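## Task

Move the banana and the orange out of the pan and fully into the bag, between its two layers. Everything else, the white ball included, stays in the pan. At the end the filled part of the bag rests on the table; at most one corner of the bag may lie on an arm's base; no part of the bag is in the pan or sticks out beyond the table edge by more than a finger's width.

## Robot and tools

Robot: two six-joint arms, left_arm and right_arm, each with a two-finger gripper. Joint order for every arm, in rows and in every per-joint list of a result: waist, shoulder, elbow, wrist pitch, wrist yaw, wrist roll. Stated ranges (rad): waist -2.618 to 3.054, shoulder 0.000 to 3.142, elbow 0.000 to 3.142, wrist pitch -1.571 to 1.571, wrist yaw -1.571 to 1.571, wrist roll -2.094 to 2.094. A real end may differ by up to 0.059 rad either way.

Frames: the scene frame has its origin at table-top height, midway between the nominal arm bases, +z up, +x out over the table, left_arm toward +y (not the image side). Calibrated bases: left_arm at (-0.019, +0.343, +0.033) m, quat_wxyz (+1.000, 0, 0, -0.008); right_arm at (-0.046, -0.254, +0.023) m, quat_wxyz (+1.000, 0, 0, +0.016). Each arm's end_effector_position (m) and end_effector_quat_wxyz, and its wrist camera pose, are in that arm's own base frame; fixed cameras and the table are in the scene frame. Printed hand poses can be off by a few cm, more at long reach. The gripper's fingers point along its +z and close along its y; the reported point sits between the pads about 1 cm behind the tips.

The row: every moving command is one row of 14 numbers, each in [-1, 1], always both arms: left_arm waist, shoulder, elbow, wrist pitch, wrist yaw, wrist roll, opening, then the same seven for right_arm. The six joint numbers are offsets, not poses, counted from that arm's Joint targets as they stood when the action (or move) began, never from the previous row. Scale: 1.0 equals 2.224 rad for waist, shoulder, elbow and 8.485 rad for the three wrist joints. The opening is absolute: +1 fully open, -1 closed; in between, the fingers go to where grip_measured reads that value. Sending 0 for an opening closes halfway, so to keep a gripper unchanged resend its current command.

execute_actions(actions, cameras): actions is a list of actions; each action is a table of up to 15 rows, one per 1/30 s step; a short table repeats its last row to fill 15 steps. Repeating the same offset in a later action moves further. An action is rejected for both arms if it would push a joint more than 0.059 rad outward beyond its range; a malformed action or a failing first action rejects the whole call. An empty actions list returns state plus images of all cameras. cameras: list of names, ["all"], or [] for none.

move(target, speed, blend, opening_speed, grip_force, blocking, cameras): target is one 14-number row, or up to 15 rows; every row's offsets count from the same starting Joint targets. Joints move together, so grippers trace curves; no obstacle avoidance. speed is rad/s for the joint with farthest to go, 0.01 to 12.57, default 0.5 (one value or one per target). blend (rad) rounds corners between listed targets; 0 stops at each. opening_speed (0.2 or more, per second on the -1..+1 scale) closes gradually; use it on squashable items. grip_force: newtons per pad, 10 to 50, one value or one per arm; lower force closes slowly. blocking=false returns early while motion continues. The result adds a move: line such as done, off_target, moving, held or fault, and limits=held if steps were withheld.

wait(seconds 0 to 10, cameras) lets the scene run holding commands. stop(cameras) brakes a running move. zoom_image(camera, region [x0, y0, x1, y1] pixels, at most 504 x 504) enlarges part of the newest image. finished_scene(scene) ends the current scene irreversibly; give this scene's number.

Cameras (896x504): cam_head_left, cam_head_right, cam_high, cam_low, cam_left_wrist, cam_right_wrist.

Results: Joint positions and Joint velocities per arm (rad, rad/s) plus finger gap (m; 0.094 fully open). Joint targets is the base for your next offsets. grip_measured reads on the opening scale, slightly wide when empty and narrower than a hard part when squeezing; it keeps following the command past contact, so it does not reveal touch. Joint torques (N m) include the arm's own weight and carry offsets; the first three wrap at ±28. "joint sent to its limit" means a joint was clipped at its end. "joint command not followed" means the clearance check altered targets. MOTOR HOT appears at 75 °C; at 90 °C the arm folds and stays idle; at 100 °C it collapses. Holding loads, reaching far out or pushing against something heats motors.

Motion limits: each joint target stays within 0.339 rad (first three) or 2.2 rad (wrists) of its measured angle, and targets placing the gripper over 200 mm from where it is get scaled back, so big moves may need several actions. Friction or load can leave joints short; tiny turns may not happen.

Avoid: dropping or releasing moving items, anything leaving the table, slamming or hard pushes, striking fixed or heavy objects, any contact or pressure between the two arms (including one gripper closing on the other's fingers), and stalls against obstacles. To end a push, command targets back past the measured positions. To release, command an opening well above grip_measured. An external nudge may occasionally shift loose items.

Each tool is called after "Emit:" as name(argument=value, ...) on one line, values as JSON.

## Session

Scene 1 is done. Starting scene 2 by viewing its layout.

Emit:
execute_actions(actions=[])

Emit:
zoom_image(camera="cam_head_left", region=[180, 180, 500, 360])

Emit:
zoom_image(camera="cam_high", region=[250, 40, 560, 300])

Emit:
zoom_image(camera="cam_low", region=[340, 180, 660, 380])

Scene clock: 0.00 s.
left_arm: end_effector_position=(+0.3846, +0.0612, +0.0917) grip_measured=+1.000 end_effector_quat_wxyz=(+0.561, -0.128, +0.814, +0.083) | right_arm: end_effector_position=(+0.3920, -0.0260, +0.0787) grip_measured=+1.000 end_effector_quat_wxyz=(+0.546, +0.066, +0.829, -0.098)
Joint positions: left_arm=[0.056 1.503 0.373 0.754 -0.23 -0.099 0.094] | right_arm=[0.062 1.565 0.395 0.757 0.292 0.028 0.094]
Joint velocities: within noise
Joint torques (N m): no reading
Heat: left arm: 26 °C; right arm: 29 °C.
Joint targets: left_arm=[0.056 1.499 0.378 0.749 -0.230 -0.099] | right_arm=[0.062 1.556 0.405 0.770 0.293 0.028]
Tool commands: left_gripper/opening=+1.0 right_gripper/opening=+1.0

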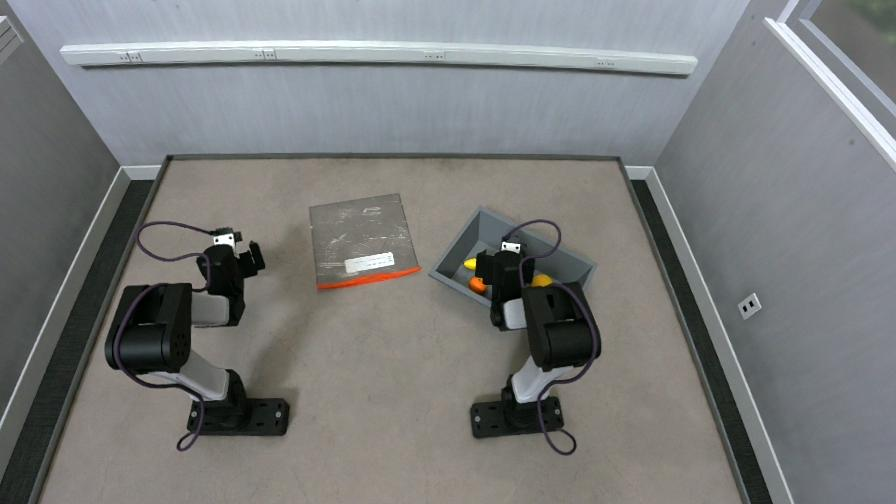

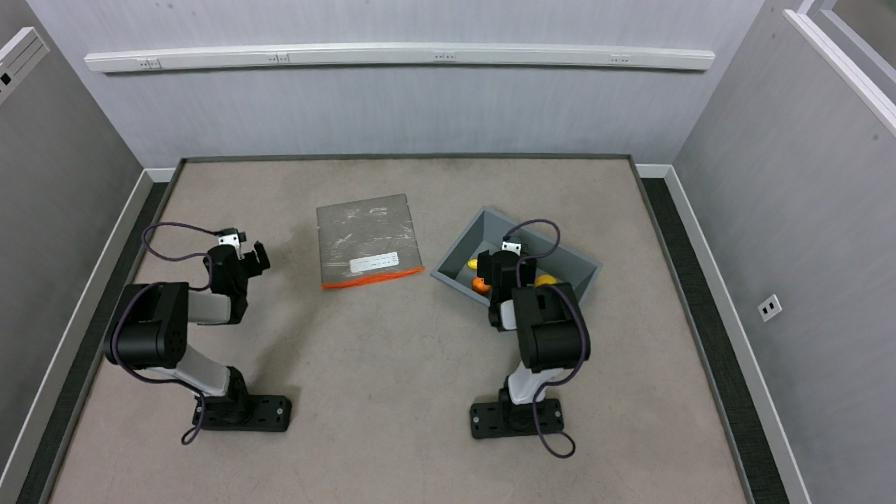

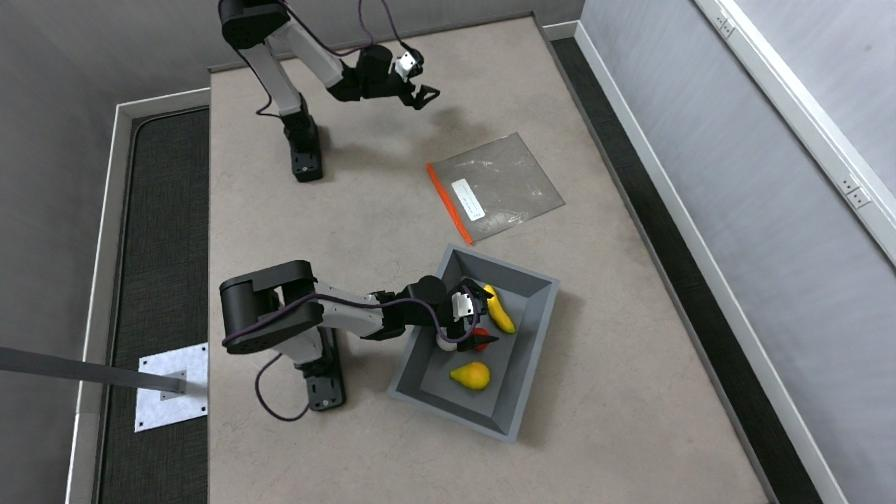

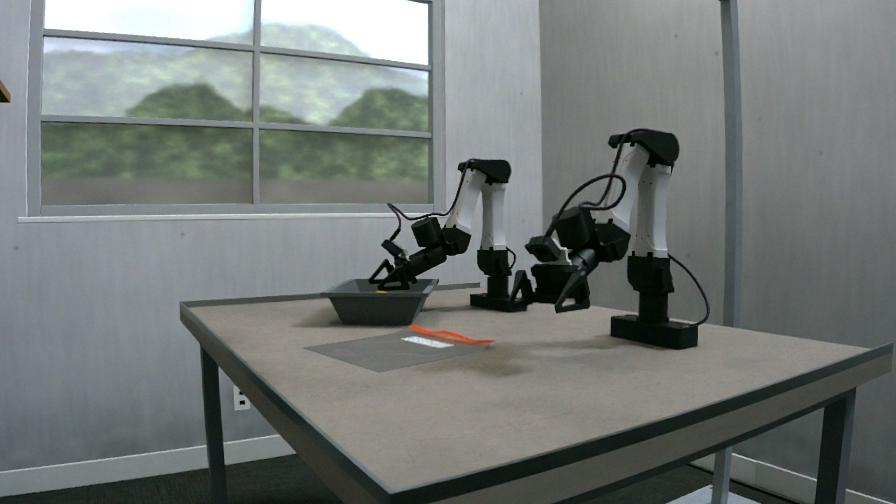

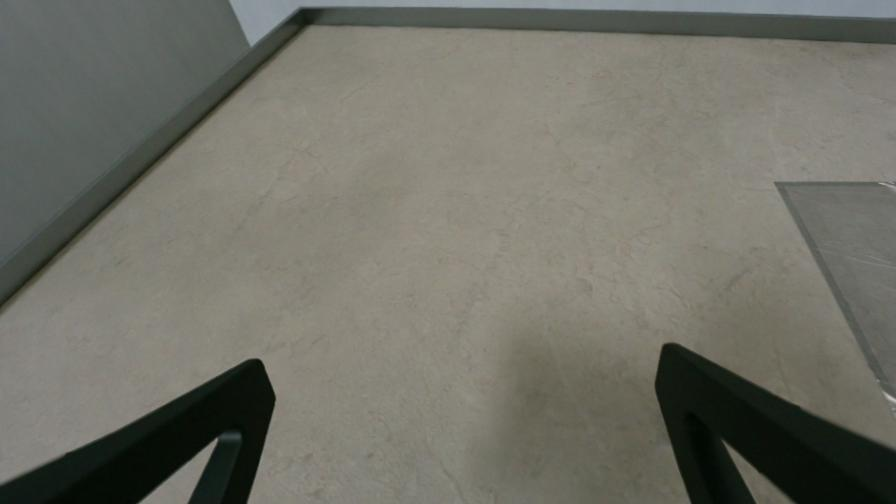

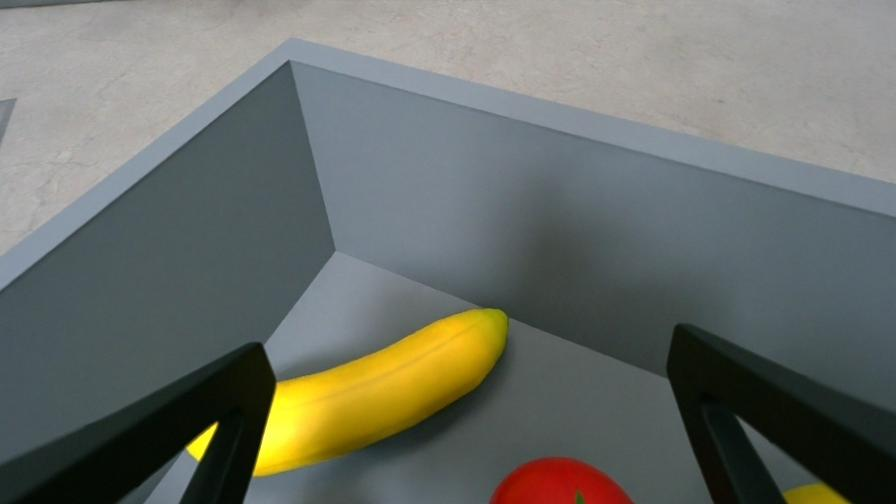

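Scaled by 1.575 from the camera's 896x504 image, which has a finer 1280x720 frame.

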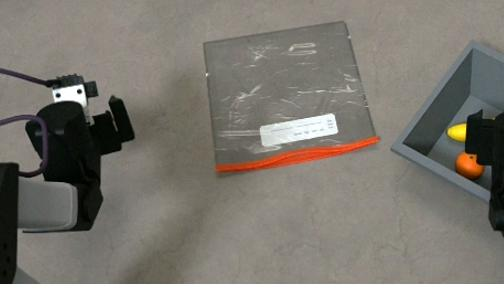

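Scaled by 1.626 from the camera's 896x504 image, which has a finer 1280x720 frame.

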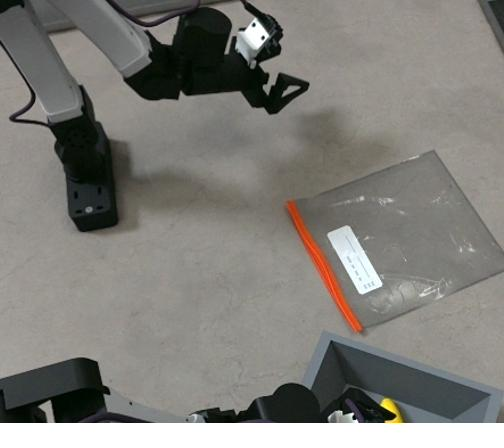

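Scaled by 1.575 from the camera's 896x504 image, which has a finer 1280x720 frame.

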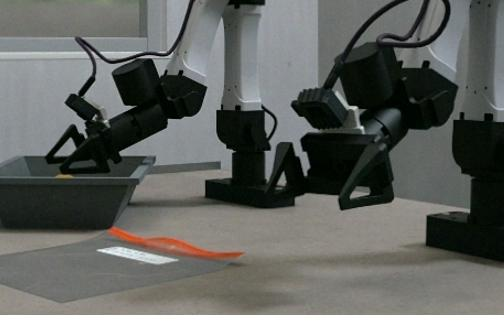

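Emit:
zoom_image(camera="cam_low", region=[390, 310, 510, 370])

Emit:
zoom_image(camera="cam_head_left", region=[300, 250, 430, 300])

Emit:
zoom_image(camera="cam_high", region=[415, 150, 495, 250])

Scaled by 4.200 from the camera's 896x504 image, which has a finer 1280x720 frame.

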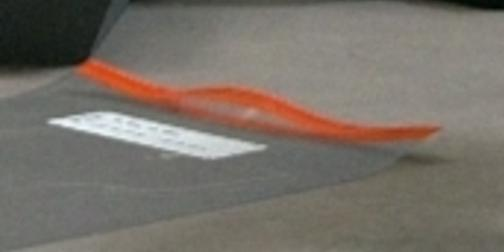

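Scaled by 3.877 from the camera's 896x504 image, which has a finer 1280x720 frame.

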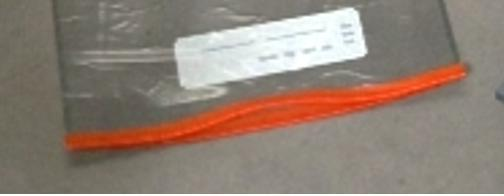

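Scaled by 5.040 from the camera's 896x504 image, which has a finer 1280x720 frame.

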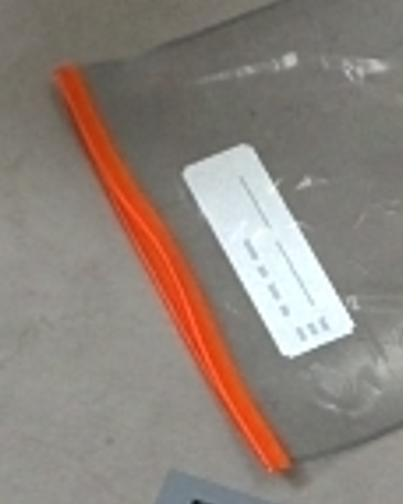

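Emit:
move(target=[-0.3363,-0.0976,-0.049,-0.0396,-0.0024,0.1967,-0.1,0,0,0,0,0,0,1], speed=0.7, cameras=["cam_left_wrist","cam_head_left","cam_low"])

Emit:
zoom_image(camera="cam_head_left", region=[250, 220, 430, 340])

Emit:
zoom_image(camera="cam_low", region=[390, 250, 550, 370])

Scene clock: 20.53 s.
left_arm: end_effector_position=(+0.2814, -0.1784, +0.0555) grip_measured=-0.098 end_effector_quat_wxyz=(+0.381, +0.765, +0.429, +0.291) | right_arm: end_effector_position=(+0.3920, -0.0260, +0.0787) grip_measured=+1.000 end_effector_quat_wxyz=(+0.546, +0.066, +0.829, -0.098)
Joint positions: left_arm=[-0.686 1.297 0.28 0.429 -0.234 1.558 0.042] | right_arm=[0.062 1.565 0.395 0.757 0.292 0.028 0.094]
Joint torques (N m): left_arm=[-0.31 -4.62 5.71 1.97 -0.19 0] | right_arm=[0.02 -6.04 6.27 2 0.05 0.05]
Heat: left arm: 29 °C; right arm: 31 °C.
Joint targets: left_arm=[-0.692 1.282 0.269 0.413 -0.250 1.570] | right_arm=[0.062 1.556 0.405 0.770 0.293 0.028]
move: done
Images, in order (width x height): cam_head_left 896x504, cam_low 896x504, cam_left_wrist 896x504.

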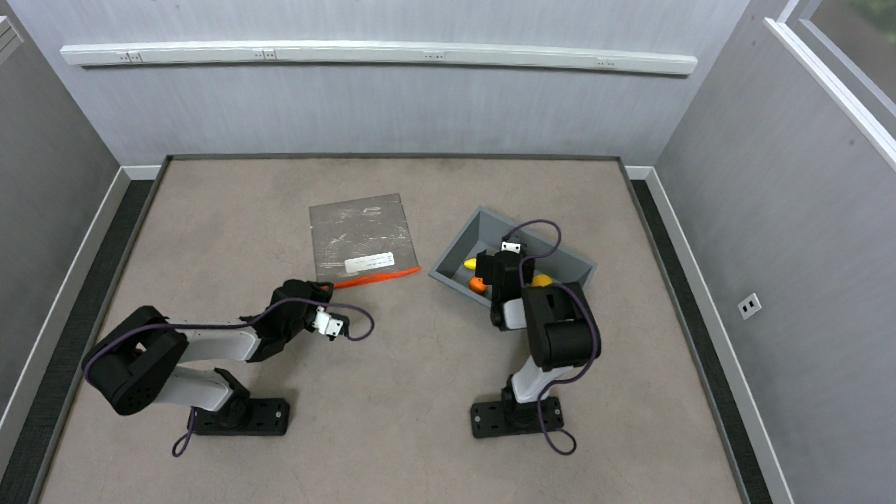

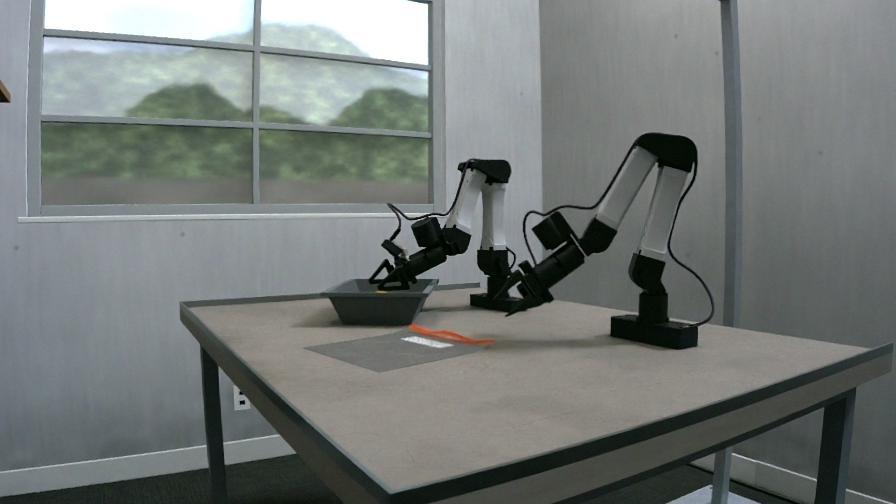

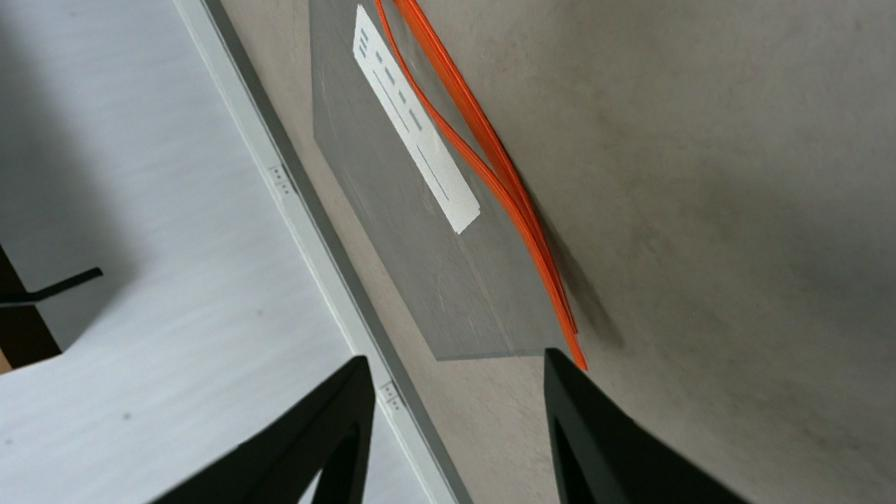

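Scaled by 2.800 from the camera's 896x504 image, which has a finer 1280x720 frame.

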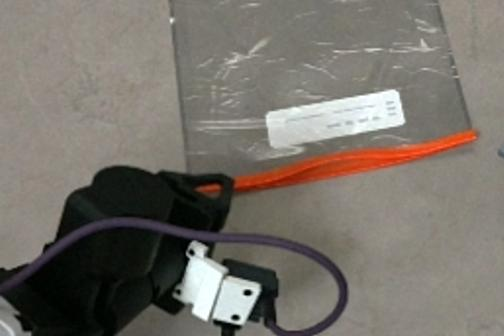

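Scaled by 3.150 from the camera's 896x504 image, which has a finer 1280x720 frame.

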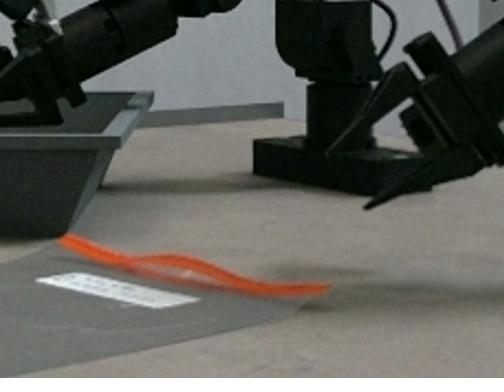

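Emit:
move(target=[-0.0207,0.25,0.1275,0.0328,0,0,-0.1,0,0,0,0,0,0,1], speed=0.4, cameras=["cam_left_wrist","cam_low"])

Emit:
zoom_image(camera="cam_low", region=[390, 250, 550, 370])

Scene clock: 24.33 s.
left_arm: end_effector_position=(+0.3335, -0.2452, +0.0118) grip_measured=-0.098 end_effector_quat_wxyz=(+0.380, +0.779, +0.412, +0.280) | right_arm: end_effector_position=(+0.3920, -0.0260, +0.0787) grip_measured=+1.000 end_effector_quat_wxyz=(+0.546, +0.066, +0.829, -0.098)
Joint positions: left_arm=[-0.732 1.825 0.535 0.684 -0.234 1.559 0.042] | right_arm=[0.062 1.565 0.395 0.757 0.292 0.028 0.094]
Joint torques (N m): left_arm=[-0.29 -5.93 6.93 2.2 -0.2 0.01] | right_arm=[0.03 -6.01 6.28 2 0.05 0.05]
Heat: left arm: 30 °C; right arm: 32 °C.
Joint targets: left_arm=[-0.738 1.838 0.553 0.692 -0.250 1.570] | right_arm=[0.062 1.556 0.405 0.770 0.293 0.028]
move: done
Images, in order (width x height): cam_low 896x504, cam_left_wrist 896x504.

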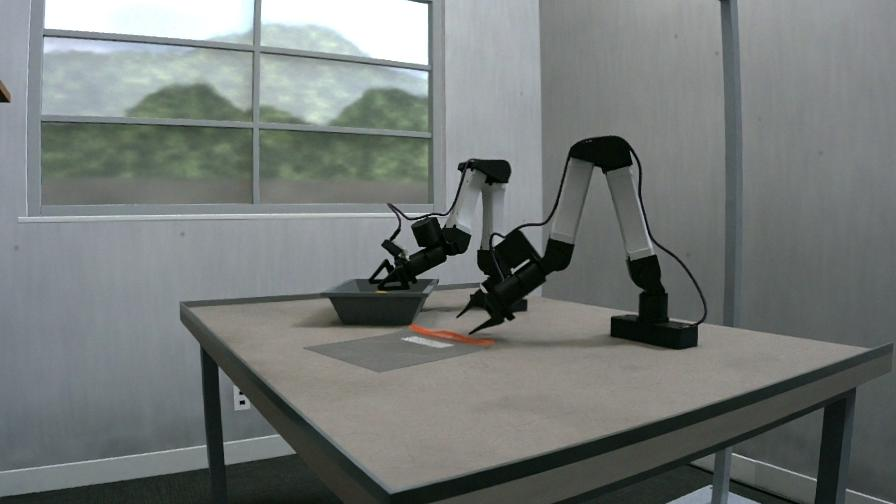

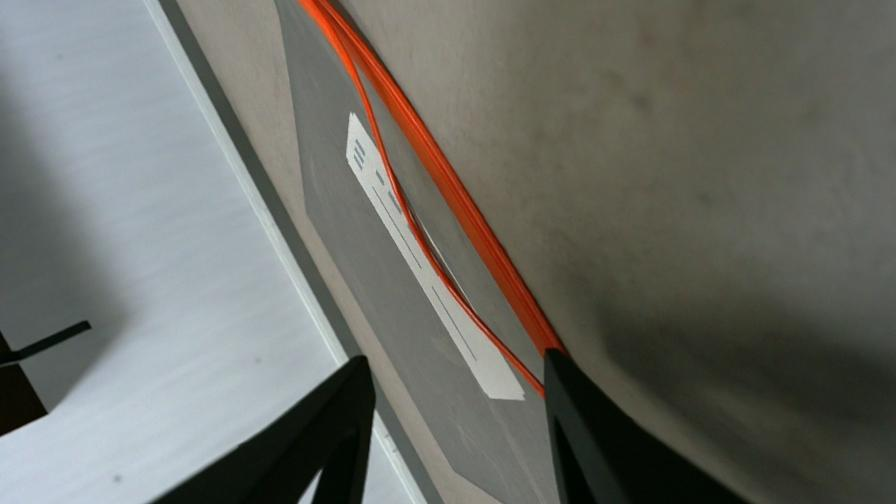

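Scaled by 3.150 from the camera's 896x504 image, which has a finer 1280x720 frame.

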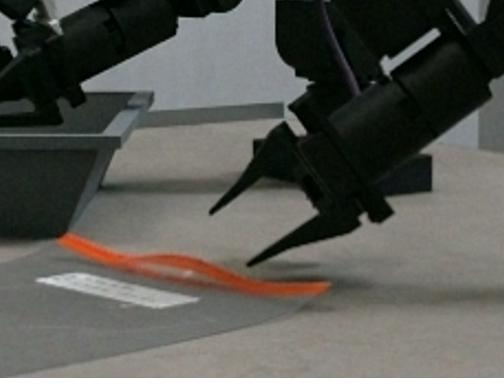

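Emit:
move(target=[0,0.0306,-0.0148,0.0092,0,0,-0.1,0,0,0,0,0,0,1], speed=0.15, cameras=["cam_left_wrist","cam_low"])

Emit:
zoom_image(camera="cam_low", region=[390, 250, 550, 370])

Scene clock: 26.43 s.
left_arm: end_effector_position=(+0.3345, -0.2461, -0.0003) grip_measured=-0.099 end_effector_quat_wxyz=(+0.383, +0.777, +0.412, +0.281) | right_arm: end_effector_position=(+0.3920, -0.0260, +0.0787) grip_measured=+1.000 end_effector_quat_wxyz=(+0.546, +0.066, +0.829, -0.098)
Joint positions: left_arm=[-0.732 1.89 0.529 0.762 -0.235 1.559 0.042] | right_arm=[0.062 1.565 0.395 0.757 0.292 0.028 0.094]
Joint torques (N m): left_arm=[-0.32 -5.93 3.93 2.19 -0.18 0.02] | right_arm=[0.01 -6.01 6.27 2 0.04 0.05]
Heat: left arm: 30 °C; right arm: 32 °C.
Joint targets: left_arm=[-0.738 1.906 0.520 0.770 -0.250 1.570] | right_arm=[0.062 1.556 0.405 0.770 0.293 0.028]
move: done
Images, in order (width x height): cam_low 896x504, cam_left_wrist 896x504.

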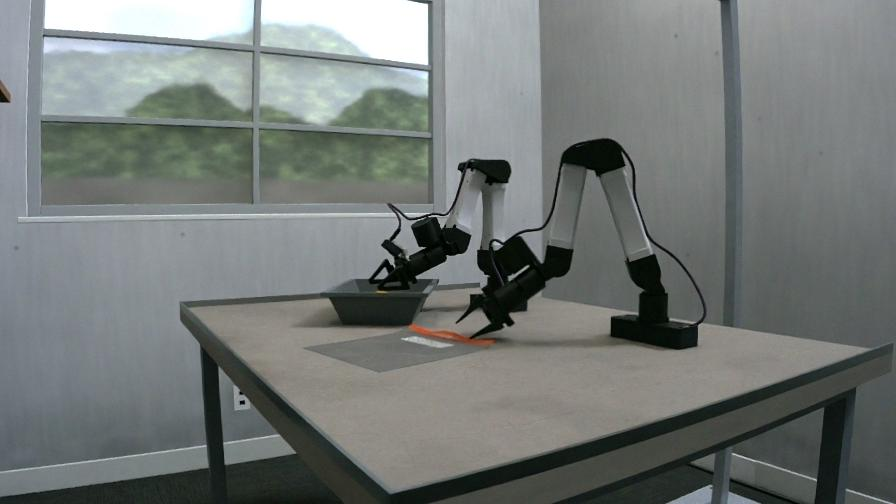

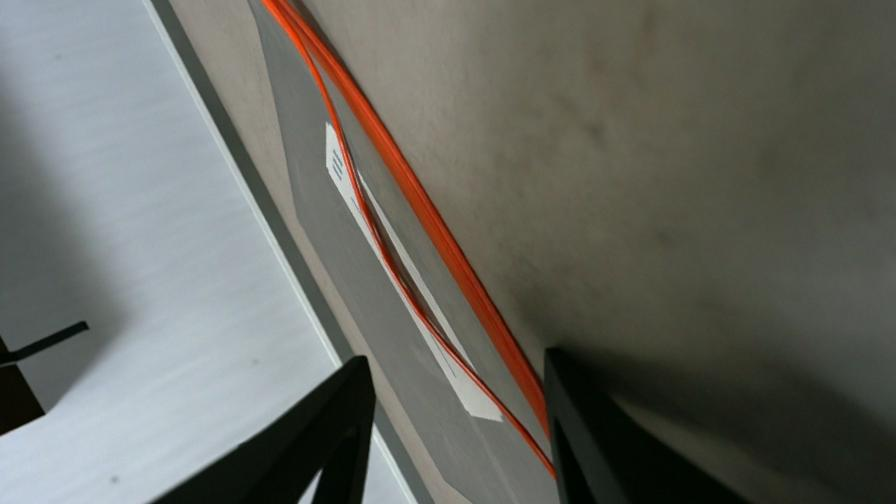

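Scaled by 3.150 from the camera's 896x504 image, which has a finer 1280x720 frame.

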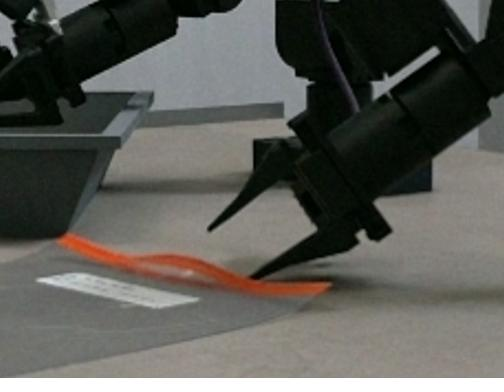

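Emit:
move(target=[-0.0193,0.0018,0.0337,-0.0045,0,0,-0.1,0,0,0,0,0,0,1], speed=0.15, cameras=["cam_left_wrist"])

Scene clock: 28.03 s.
left_arm: end_effector_position=(+0.3351, -0.2717, +0.0117) grip_measured=-0.099 end_effector_quat_wxyz=(+0.403, +0.778, +0.394, +0.278) | right_arm: end_effector_position=(+0.3920, -0.0260, +0.0787) grip_measured=+1.000 end_effector_quat_wxyz=(+0.546, +0.066, +0.829, -0.098)
Joint positions: left_arm=[-0.775 1.894 0.581 0.747 -0.235 1.559 0.042] | right_arm=[0.062 1.565 0.395 0.757 0.292 0.028 0.094]
Joint torques (N m): left_arm=[-0.2 -6.24 6.54 2 -0.18 0] | right_arm=[0.02 -6.04 6.3 2 0.05 0.04]
Heat: left arm: 30 °C; right arm: 32 °C.
Joint targets: left_arm=[-0.781 1.910 0.595 0.731 -0.250 1.570] | right_arm=[0.062 1.556 0.405 0.770 0.293 0.028]
move: done
Images, in order (width x height): cam_left_wrist 896x504.

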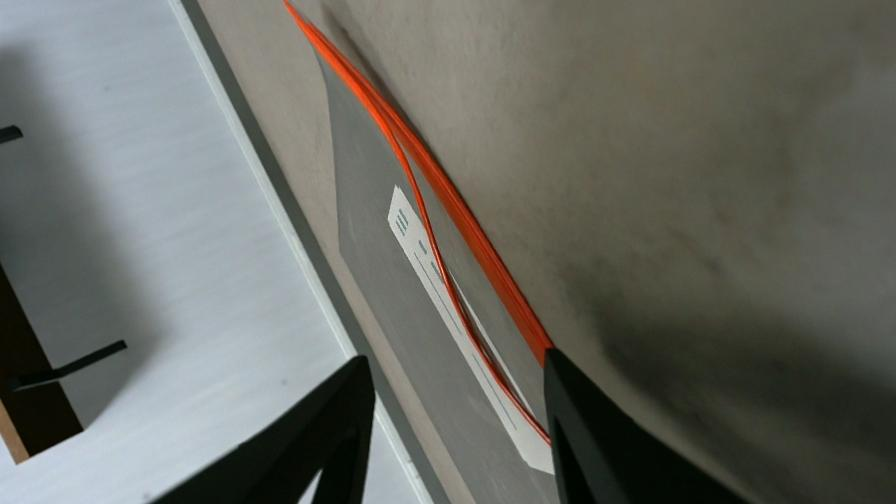

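Emit:
move(target=[0.0128,0.034,0.0484,-0.0038,0,0,-0.1,0,0,0,0,0,0,1], speed=0.1, cameras=["cam_left_wrist","cam_low"])

Emit:
zoom_image(camera="cam_low", region=[390, 280, 510, 370])

Emit:
zoom_image(camera="cam_left_wrist", region=[330, 200, 650, 504])

Scene clock: 30.30 s.
left_arm: end_effector_position=(+0.3575, -0.2834, +0.0082) grip_measured=-0.099 end_effector_quat_wxyz=(+0.400, +0.776, +0.400, +0.281) | right_arm: end_effector_position=(+0.3920, -0.0260, +0.0787) grip_measured=+1.000 end_effector_quat_wxyz=(+0.546, +0.066, +0.829, -0.098)
Joint positions: left_arm=[-0.759 1.968 0.686 0.715 -0.235 1.559 0.042] | right_arm=[0.062 1.565 0.395 0.757 0.292 0.028 0.094]
Joint torques (N m): left_arm=[0.72 -6.93 6.94 1.99 -0.18 0.01] | right_arm=[0.03 -6.04 6.3 2 0.05 0.05]
Heat: left arm: 31 °C; right arm: 32 °C.
Joint targets: left_arm=[-0.753 1.986 0.702 0.699 -0.250 1.570] | right_arm=[0.062 1.556 0.405 0.770 0.293 0.028]
move: done
Images, in order (width x height): cam_low 896x504, cam_left_wrist 896x504.

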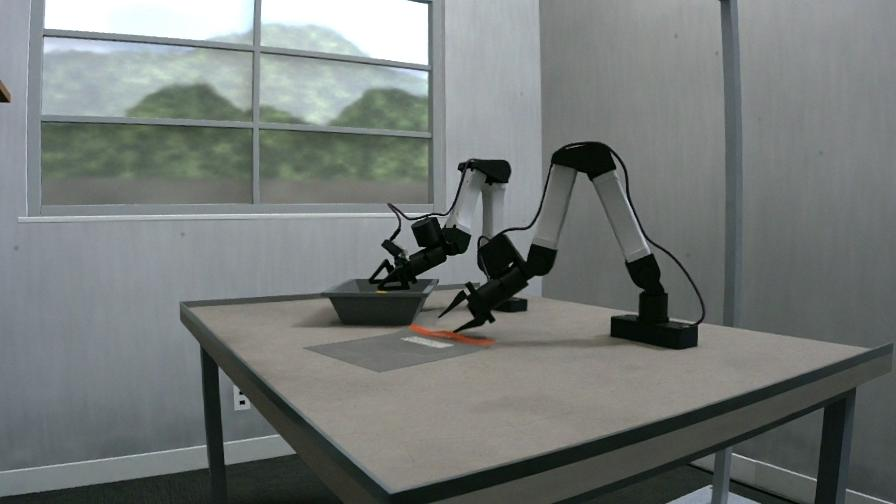

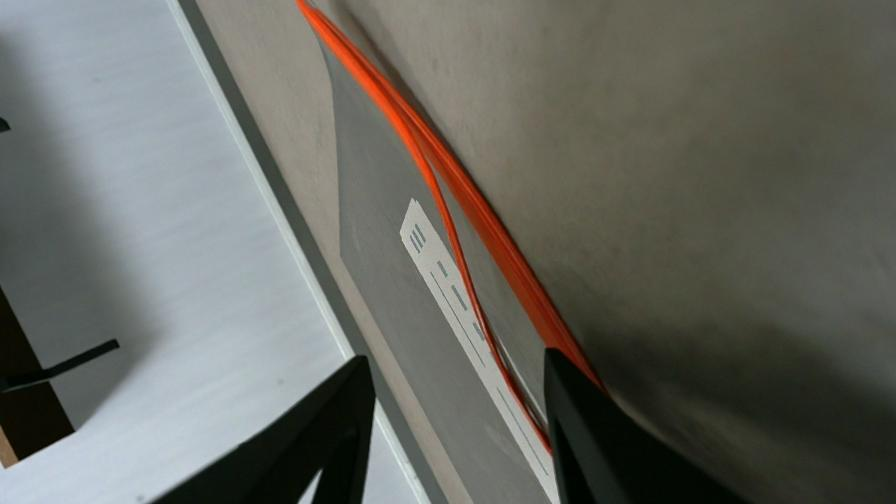

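Scaled by 4.200 from the camera's 896x504 image, which has a finer 1280x720 frame.

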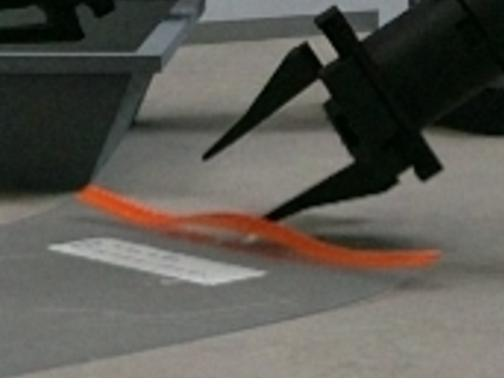

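Scaled by 1.575 from the camera's 896x504 image, which has a finer 1280x720 frame.

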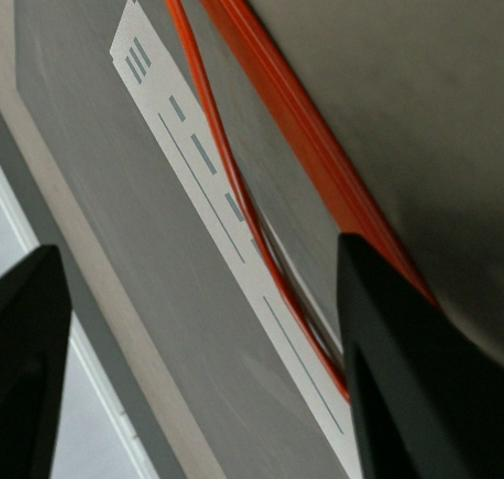

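Emit:
move(target=[0,0.0085,0,0.0022,0,0,-0.1,0,0,0,0,0,0,1], speed=0.1, cameras=["cam_left_wrist","cam_low"])

Emit:
zoom_image(camera="cam_low", region=[390, 280, 510, 370])

Emit:
zoom_image(camera="cam_left_wrist", region=[330, 200, 650, 504])

Scene clock: 31.50 s.
left_arm: end_effector_position=(+0.3560, -0.2821, +0.0003) grip_measured=-0.099 end_effector_quat_wxyz=(+0.392, +0.780, +0.401, +0.278) | right_arm: end_effector_position=(+0.3920, -0.0260, +0.0787) grip_measured=+1.000 end_effector_quat_wxyz=(+0.546, +0.066, +0.829, -0.098)
Joint positions: left_arm=[-0.759 1.987 0.686 0.715 -0.235 1.559 0.042] | right_arm=[0.062 1.565 0.395 0.757 0.292 0.028 0.094]
Joint torques (N m): left_arm=[0.69 -6.87 6.83 2.19 -0.18 0] | right_arm=[0.03 -6.05 6.3 2 0.05 0.05]
Heat: left arm: 31 °C; right arm: 32 °C.
Joint targets: left_arm=[-0.753 2.005 0.702 0.718 -0.250 1.570] | right_arm=[0.062 1.556 0.405 0.770 0.293 0.028]
move: done
Images, in order (width x height): cam_low 896x504, cam_left_wrist 896x504.

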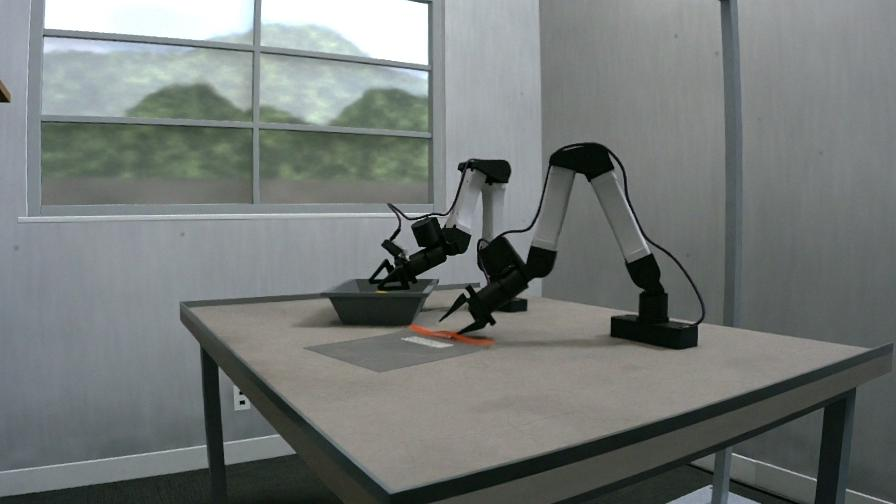

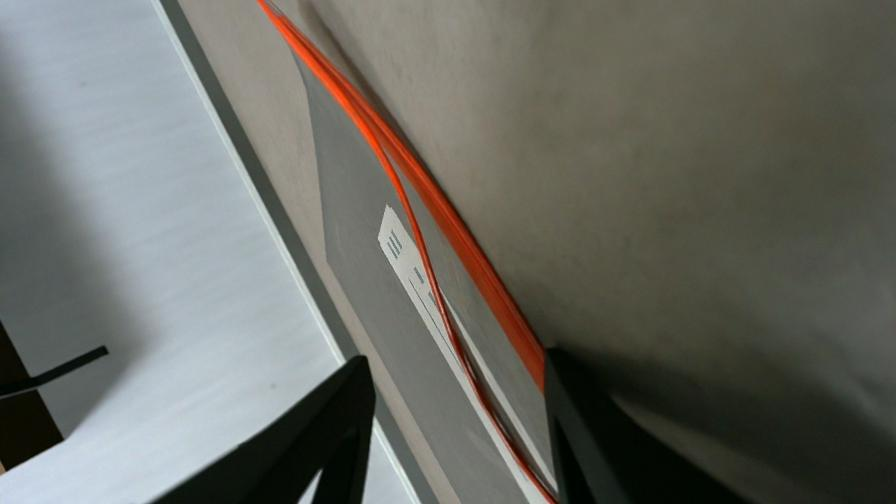

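Scaled by 4.200 from the camera's 896x504 image, which has a finer 1280x720 frame.

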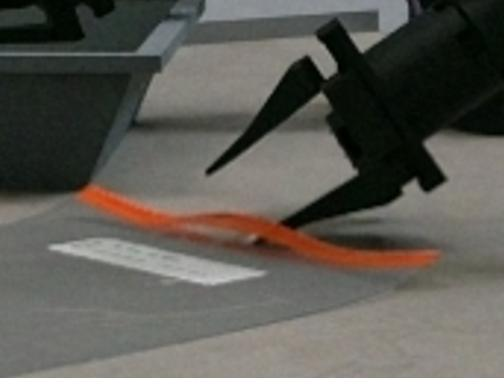

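Scaled by 1.575 from the camera's 896x504 image, which has a finer 1280x720 frame.

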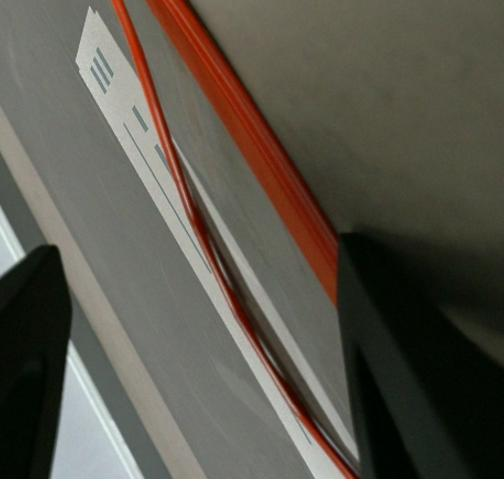

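Emit:
move(target=[0.0115,0.0259,0.0607,-0.0091,0,0,-0.1,0,0,0,0,0,0,1], speed=0.1, cameras=["cam_left_wrist","cam_low"])

Emit:
zoom_image(camera="cam_low", region=[390, 280, 510, 370])

Emit:
zoom_image(camera="cam_left_wrist", region=[330, 200, 650, 504])

Scene clock: 33.63 s.
left_arm: end_effector_position=(+0.3872, -0.2948, +0.0077) grip_measured=-0.099 end_effector_quat_wxyz=(+0.396, +0.770, +0.410, +0.286) | right_arm: end_effector_position=(+0.3920, -0.0260, +0.0787) grip_measured=+1.000 end_effector_quat_wxyz=(+0.546, +0.066, +0.829, -0.098)
Joint positions: left_arm=[-0.734 2.044 0.82 0.656 -0.235 1.559 0.042] | right_arm=[0.062 1.565 0.395 0.757 0.292 0.028 0.094]
Joint torques (N m): left_arm=[0.75 -7.73 7.41 2 -0.17 0] | right_arm=[0.03 -6.02 6.3 2 0.05 0.05]
Heat: left arm: 31 °C; right arm: 32 °C.
Joint targets: left_arm=[-0.727 2.062 0.838 0.641 -0.250 1.570] | right_arm=[0.062 1.556 0.405 0.770 0.293 0.028]
move: done
Images, in order (width x height): cam_low 896x504, cam_left_wrist 896x504.

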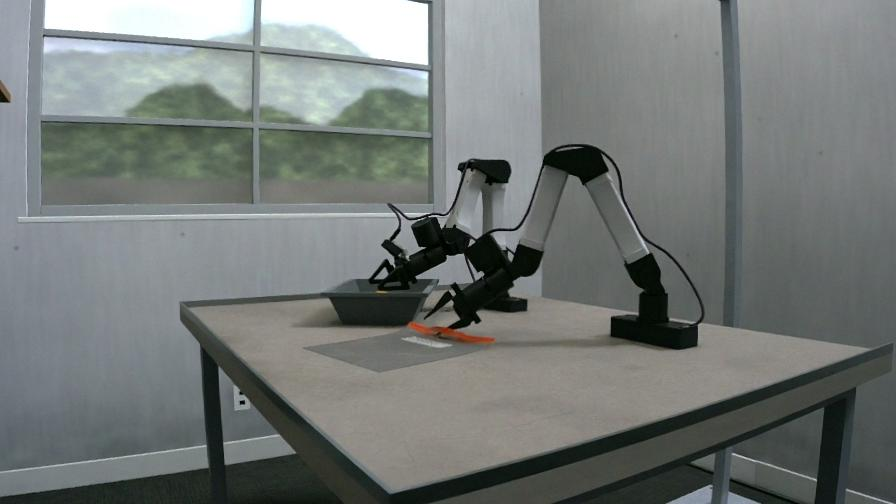

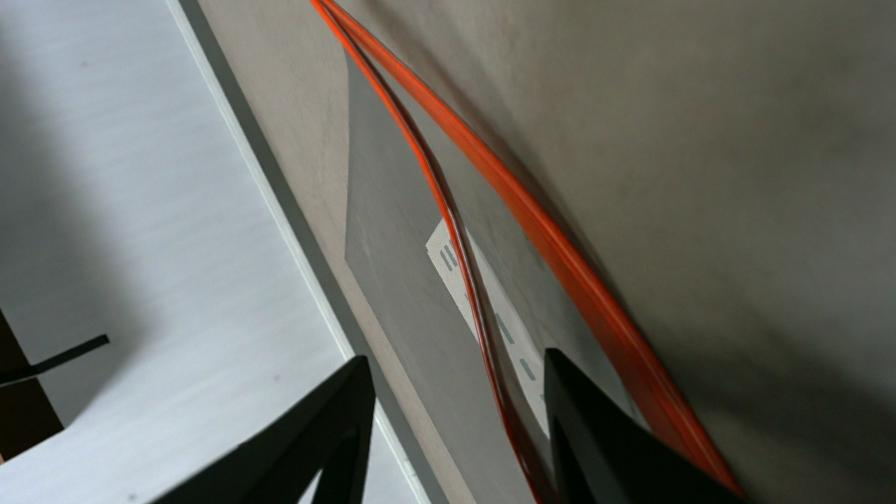

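Scaled by 4.200 from the camera's 896x504 image, which has a finer 1280x720 frame.

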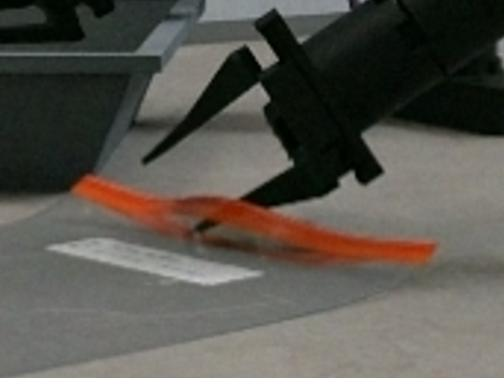

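Scaled by 1.575 from the camera's 896x504 image, which has a finer 1280x720 frame.

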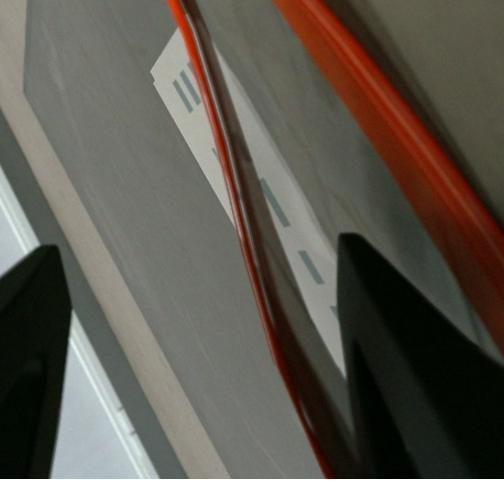

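Emit:
move(target=[[0.0056,0.0166,0.0301,-0.0037,0,0,-0.1,0,0,0,0,0,0,1],[0.0056,0.0166,0.0301,-0.0037,0,0,-1,0,0,0,0,0,0,1]], speed=0.1, opening_speed=0.5, cameras=["cam_left_wrist","cam_low","cam_head_left"])

Emit:
zoom_image(camera="cam_low", region=[390, 280, 510, 370])

Emit:
zoom_image(camera="cam_left_wrist", region=[330, 200, 650, 504])

Scene clock: 37.17 s.
left_arm: end_effector_position=(+0.4017, -0.2994, +0.0069) grip_measured=-0.984 end_effector_quat_wxyz=(+0.393, +0.768, +0.415, +0.288) | right_arm: end_effector_position=(+0.3920, -0.0260, +0.0787) grip_measured=+1.000 end_effector_quat_wxyz=(+0.546, +0.066, +0.829, -0.098)
Joint positions: left_arm=[-0.722 2.08 0.886 0.623 -0.235 1.559 0.001] | right_arm=[0.062 1.565 0.395 0.757 0.292 0.028 0.094]
Joint torques (N m): left_arm=[0.69 -8.1 7.61 2 -0.17 0.01] | right_arm=[0.02 -6.04 6.3 2 0.04 0.05]
Heat: left arm: 31 °C; right arm: 32 °C.
Joint targets: left_arm=[-0.715 2.099 0.904 0.609 -0.250 1.570] | right_arm=[0.062 1.556 0.405 0.770 0.293 0.028]
move: done
Images, in order (width x height): cam_head_left 896x504, cam_low 896x504, cam_left_wrist 896x504.

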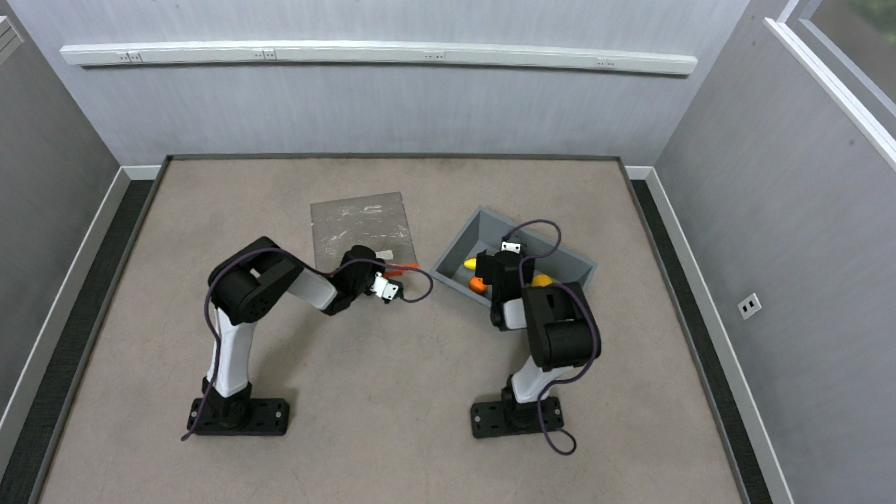

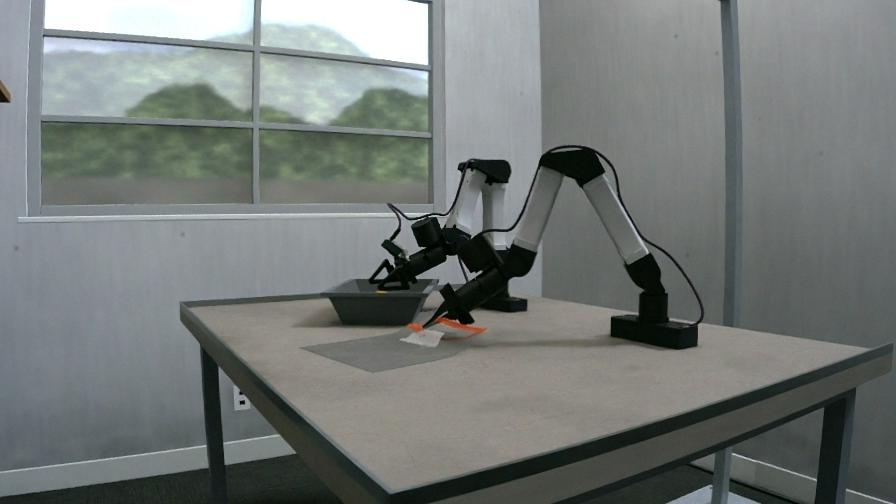

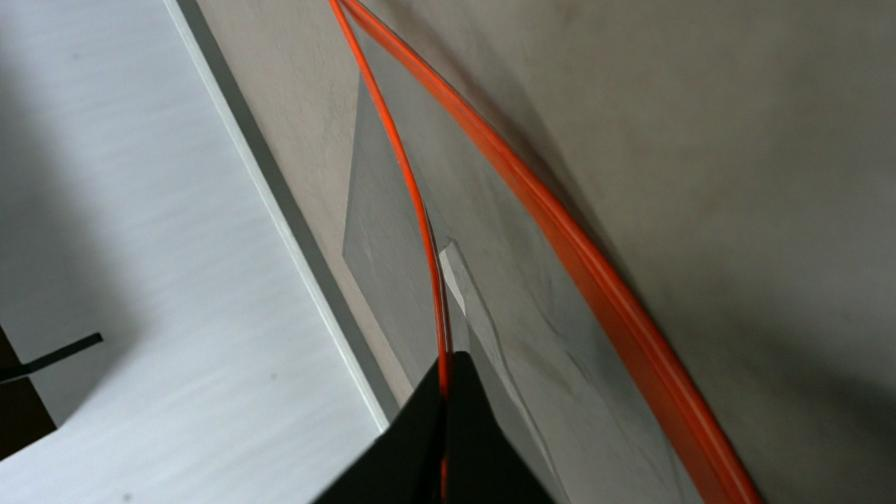

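Scaled by 4.200 from the camera's 896x504 image, which has a finer 1280x720 frame.

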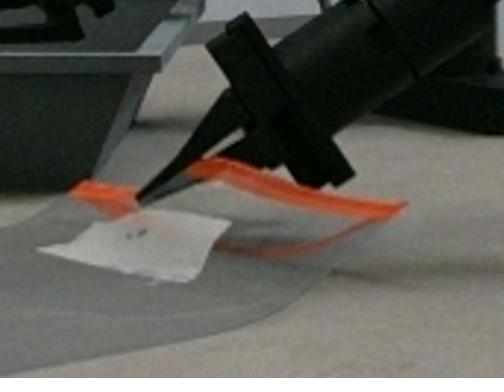

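Scaled by 1.575 from the camera's 896x504 image, which has a finer 1280x720 frame.

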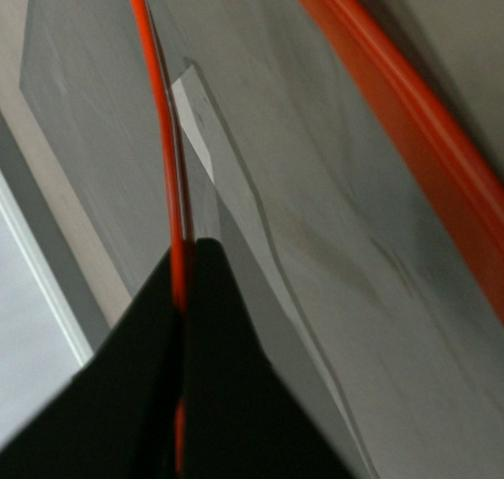

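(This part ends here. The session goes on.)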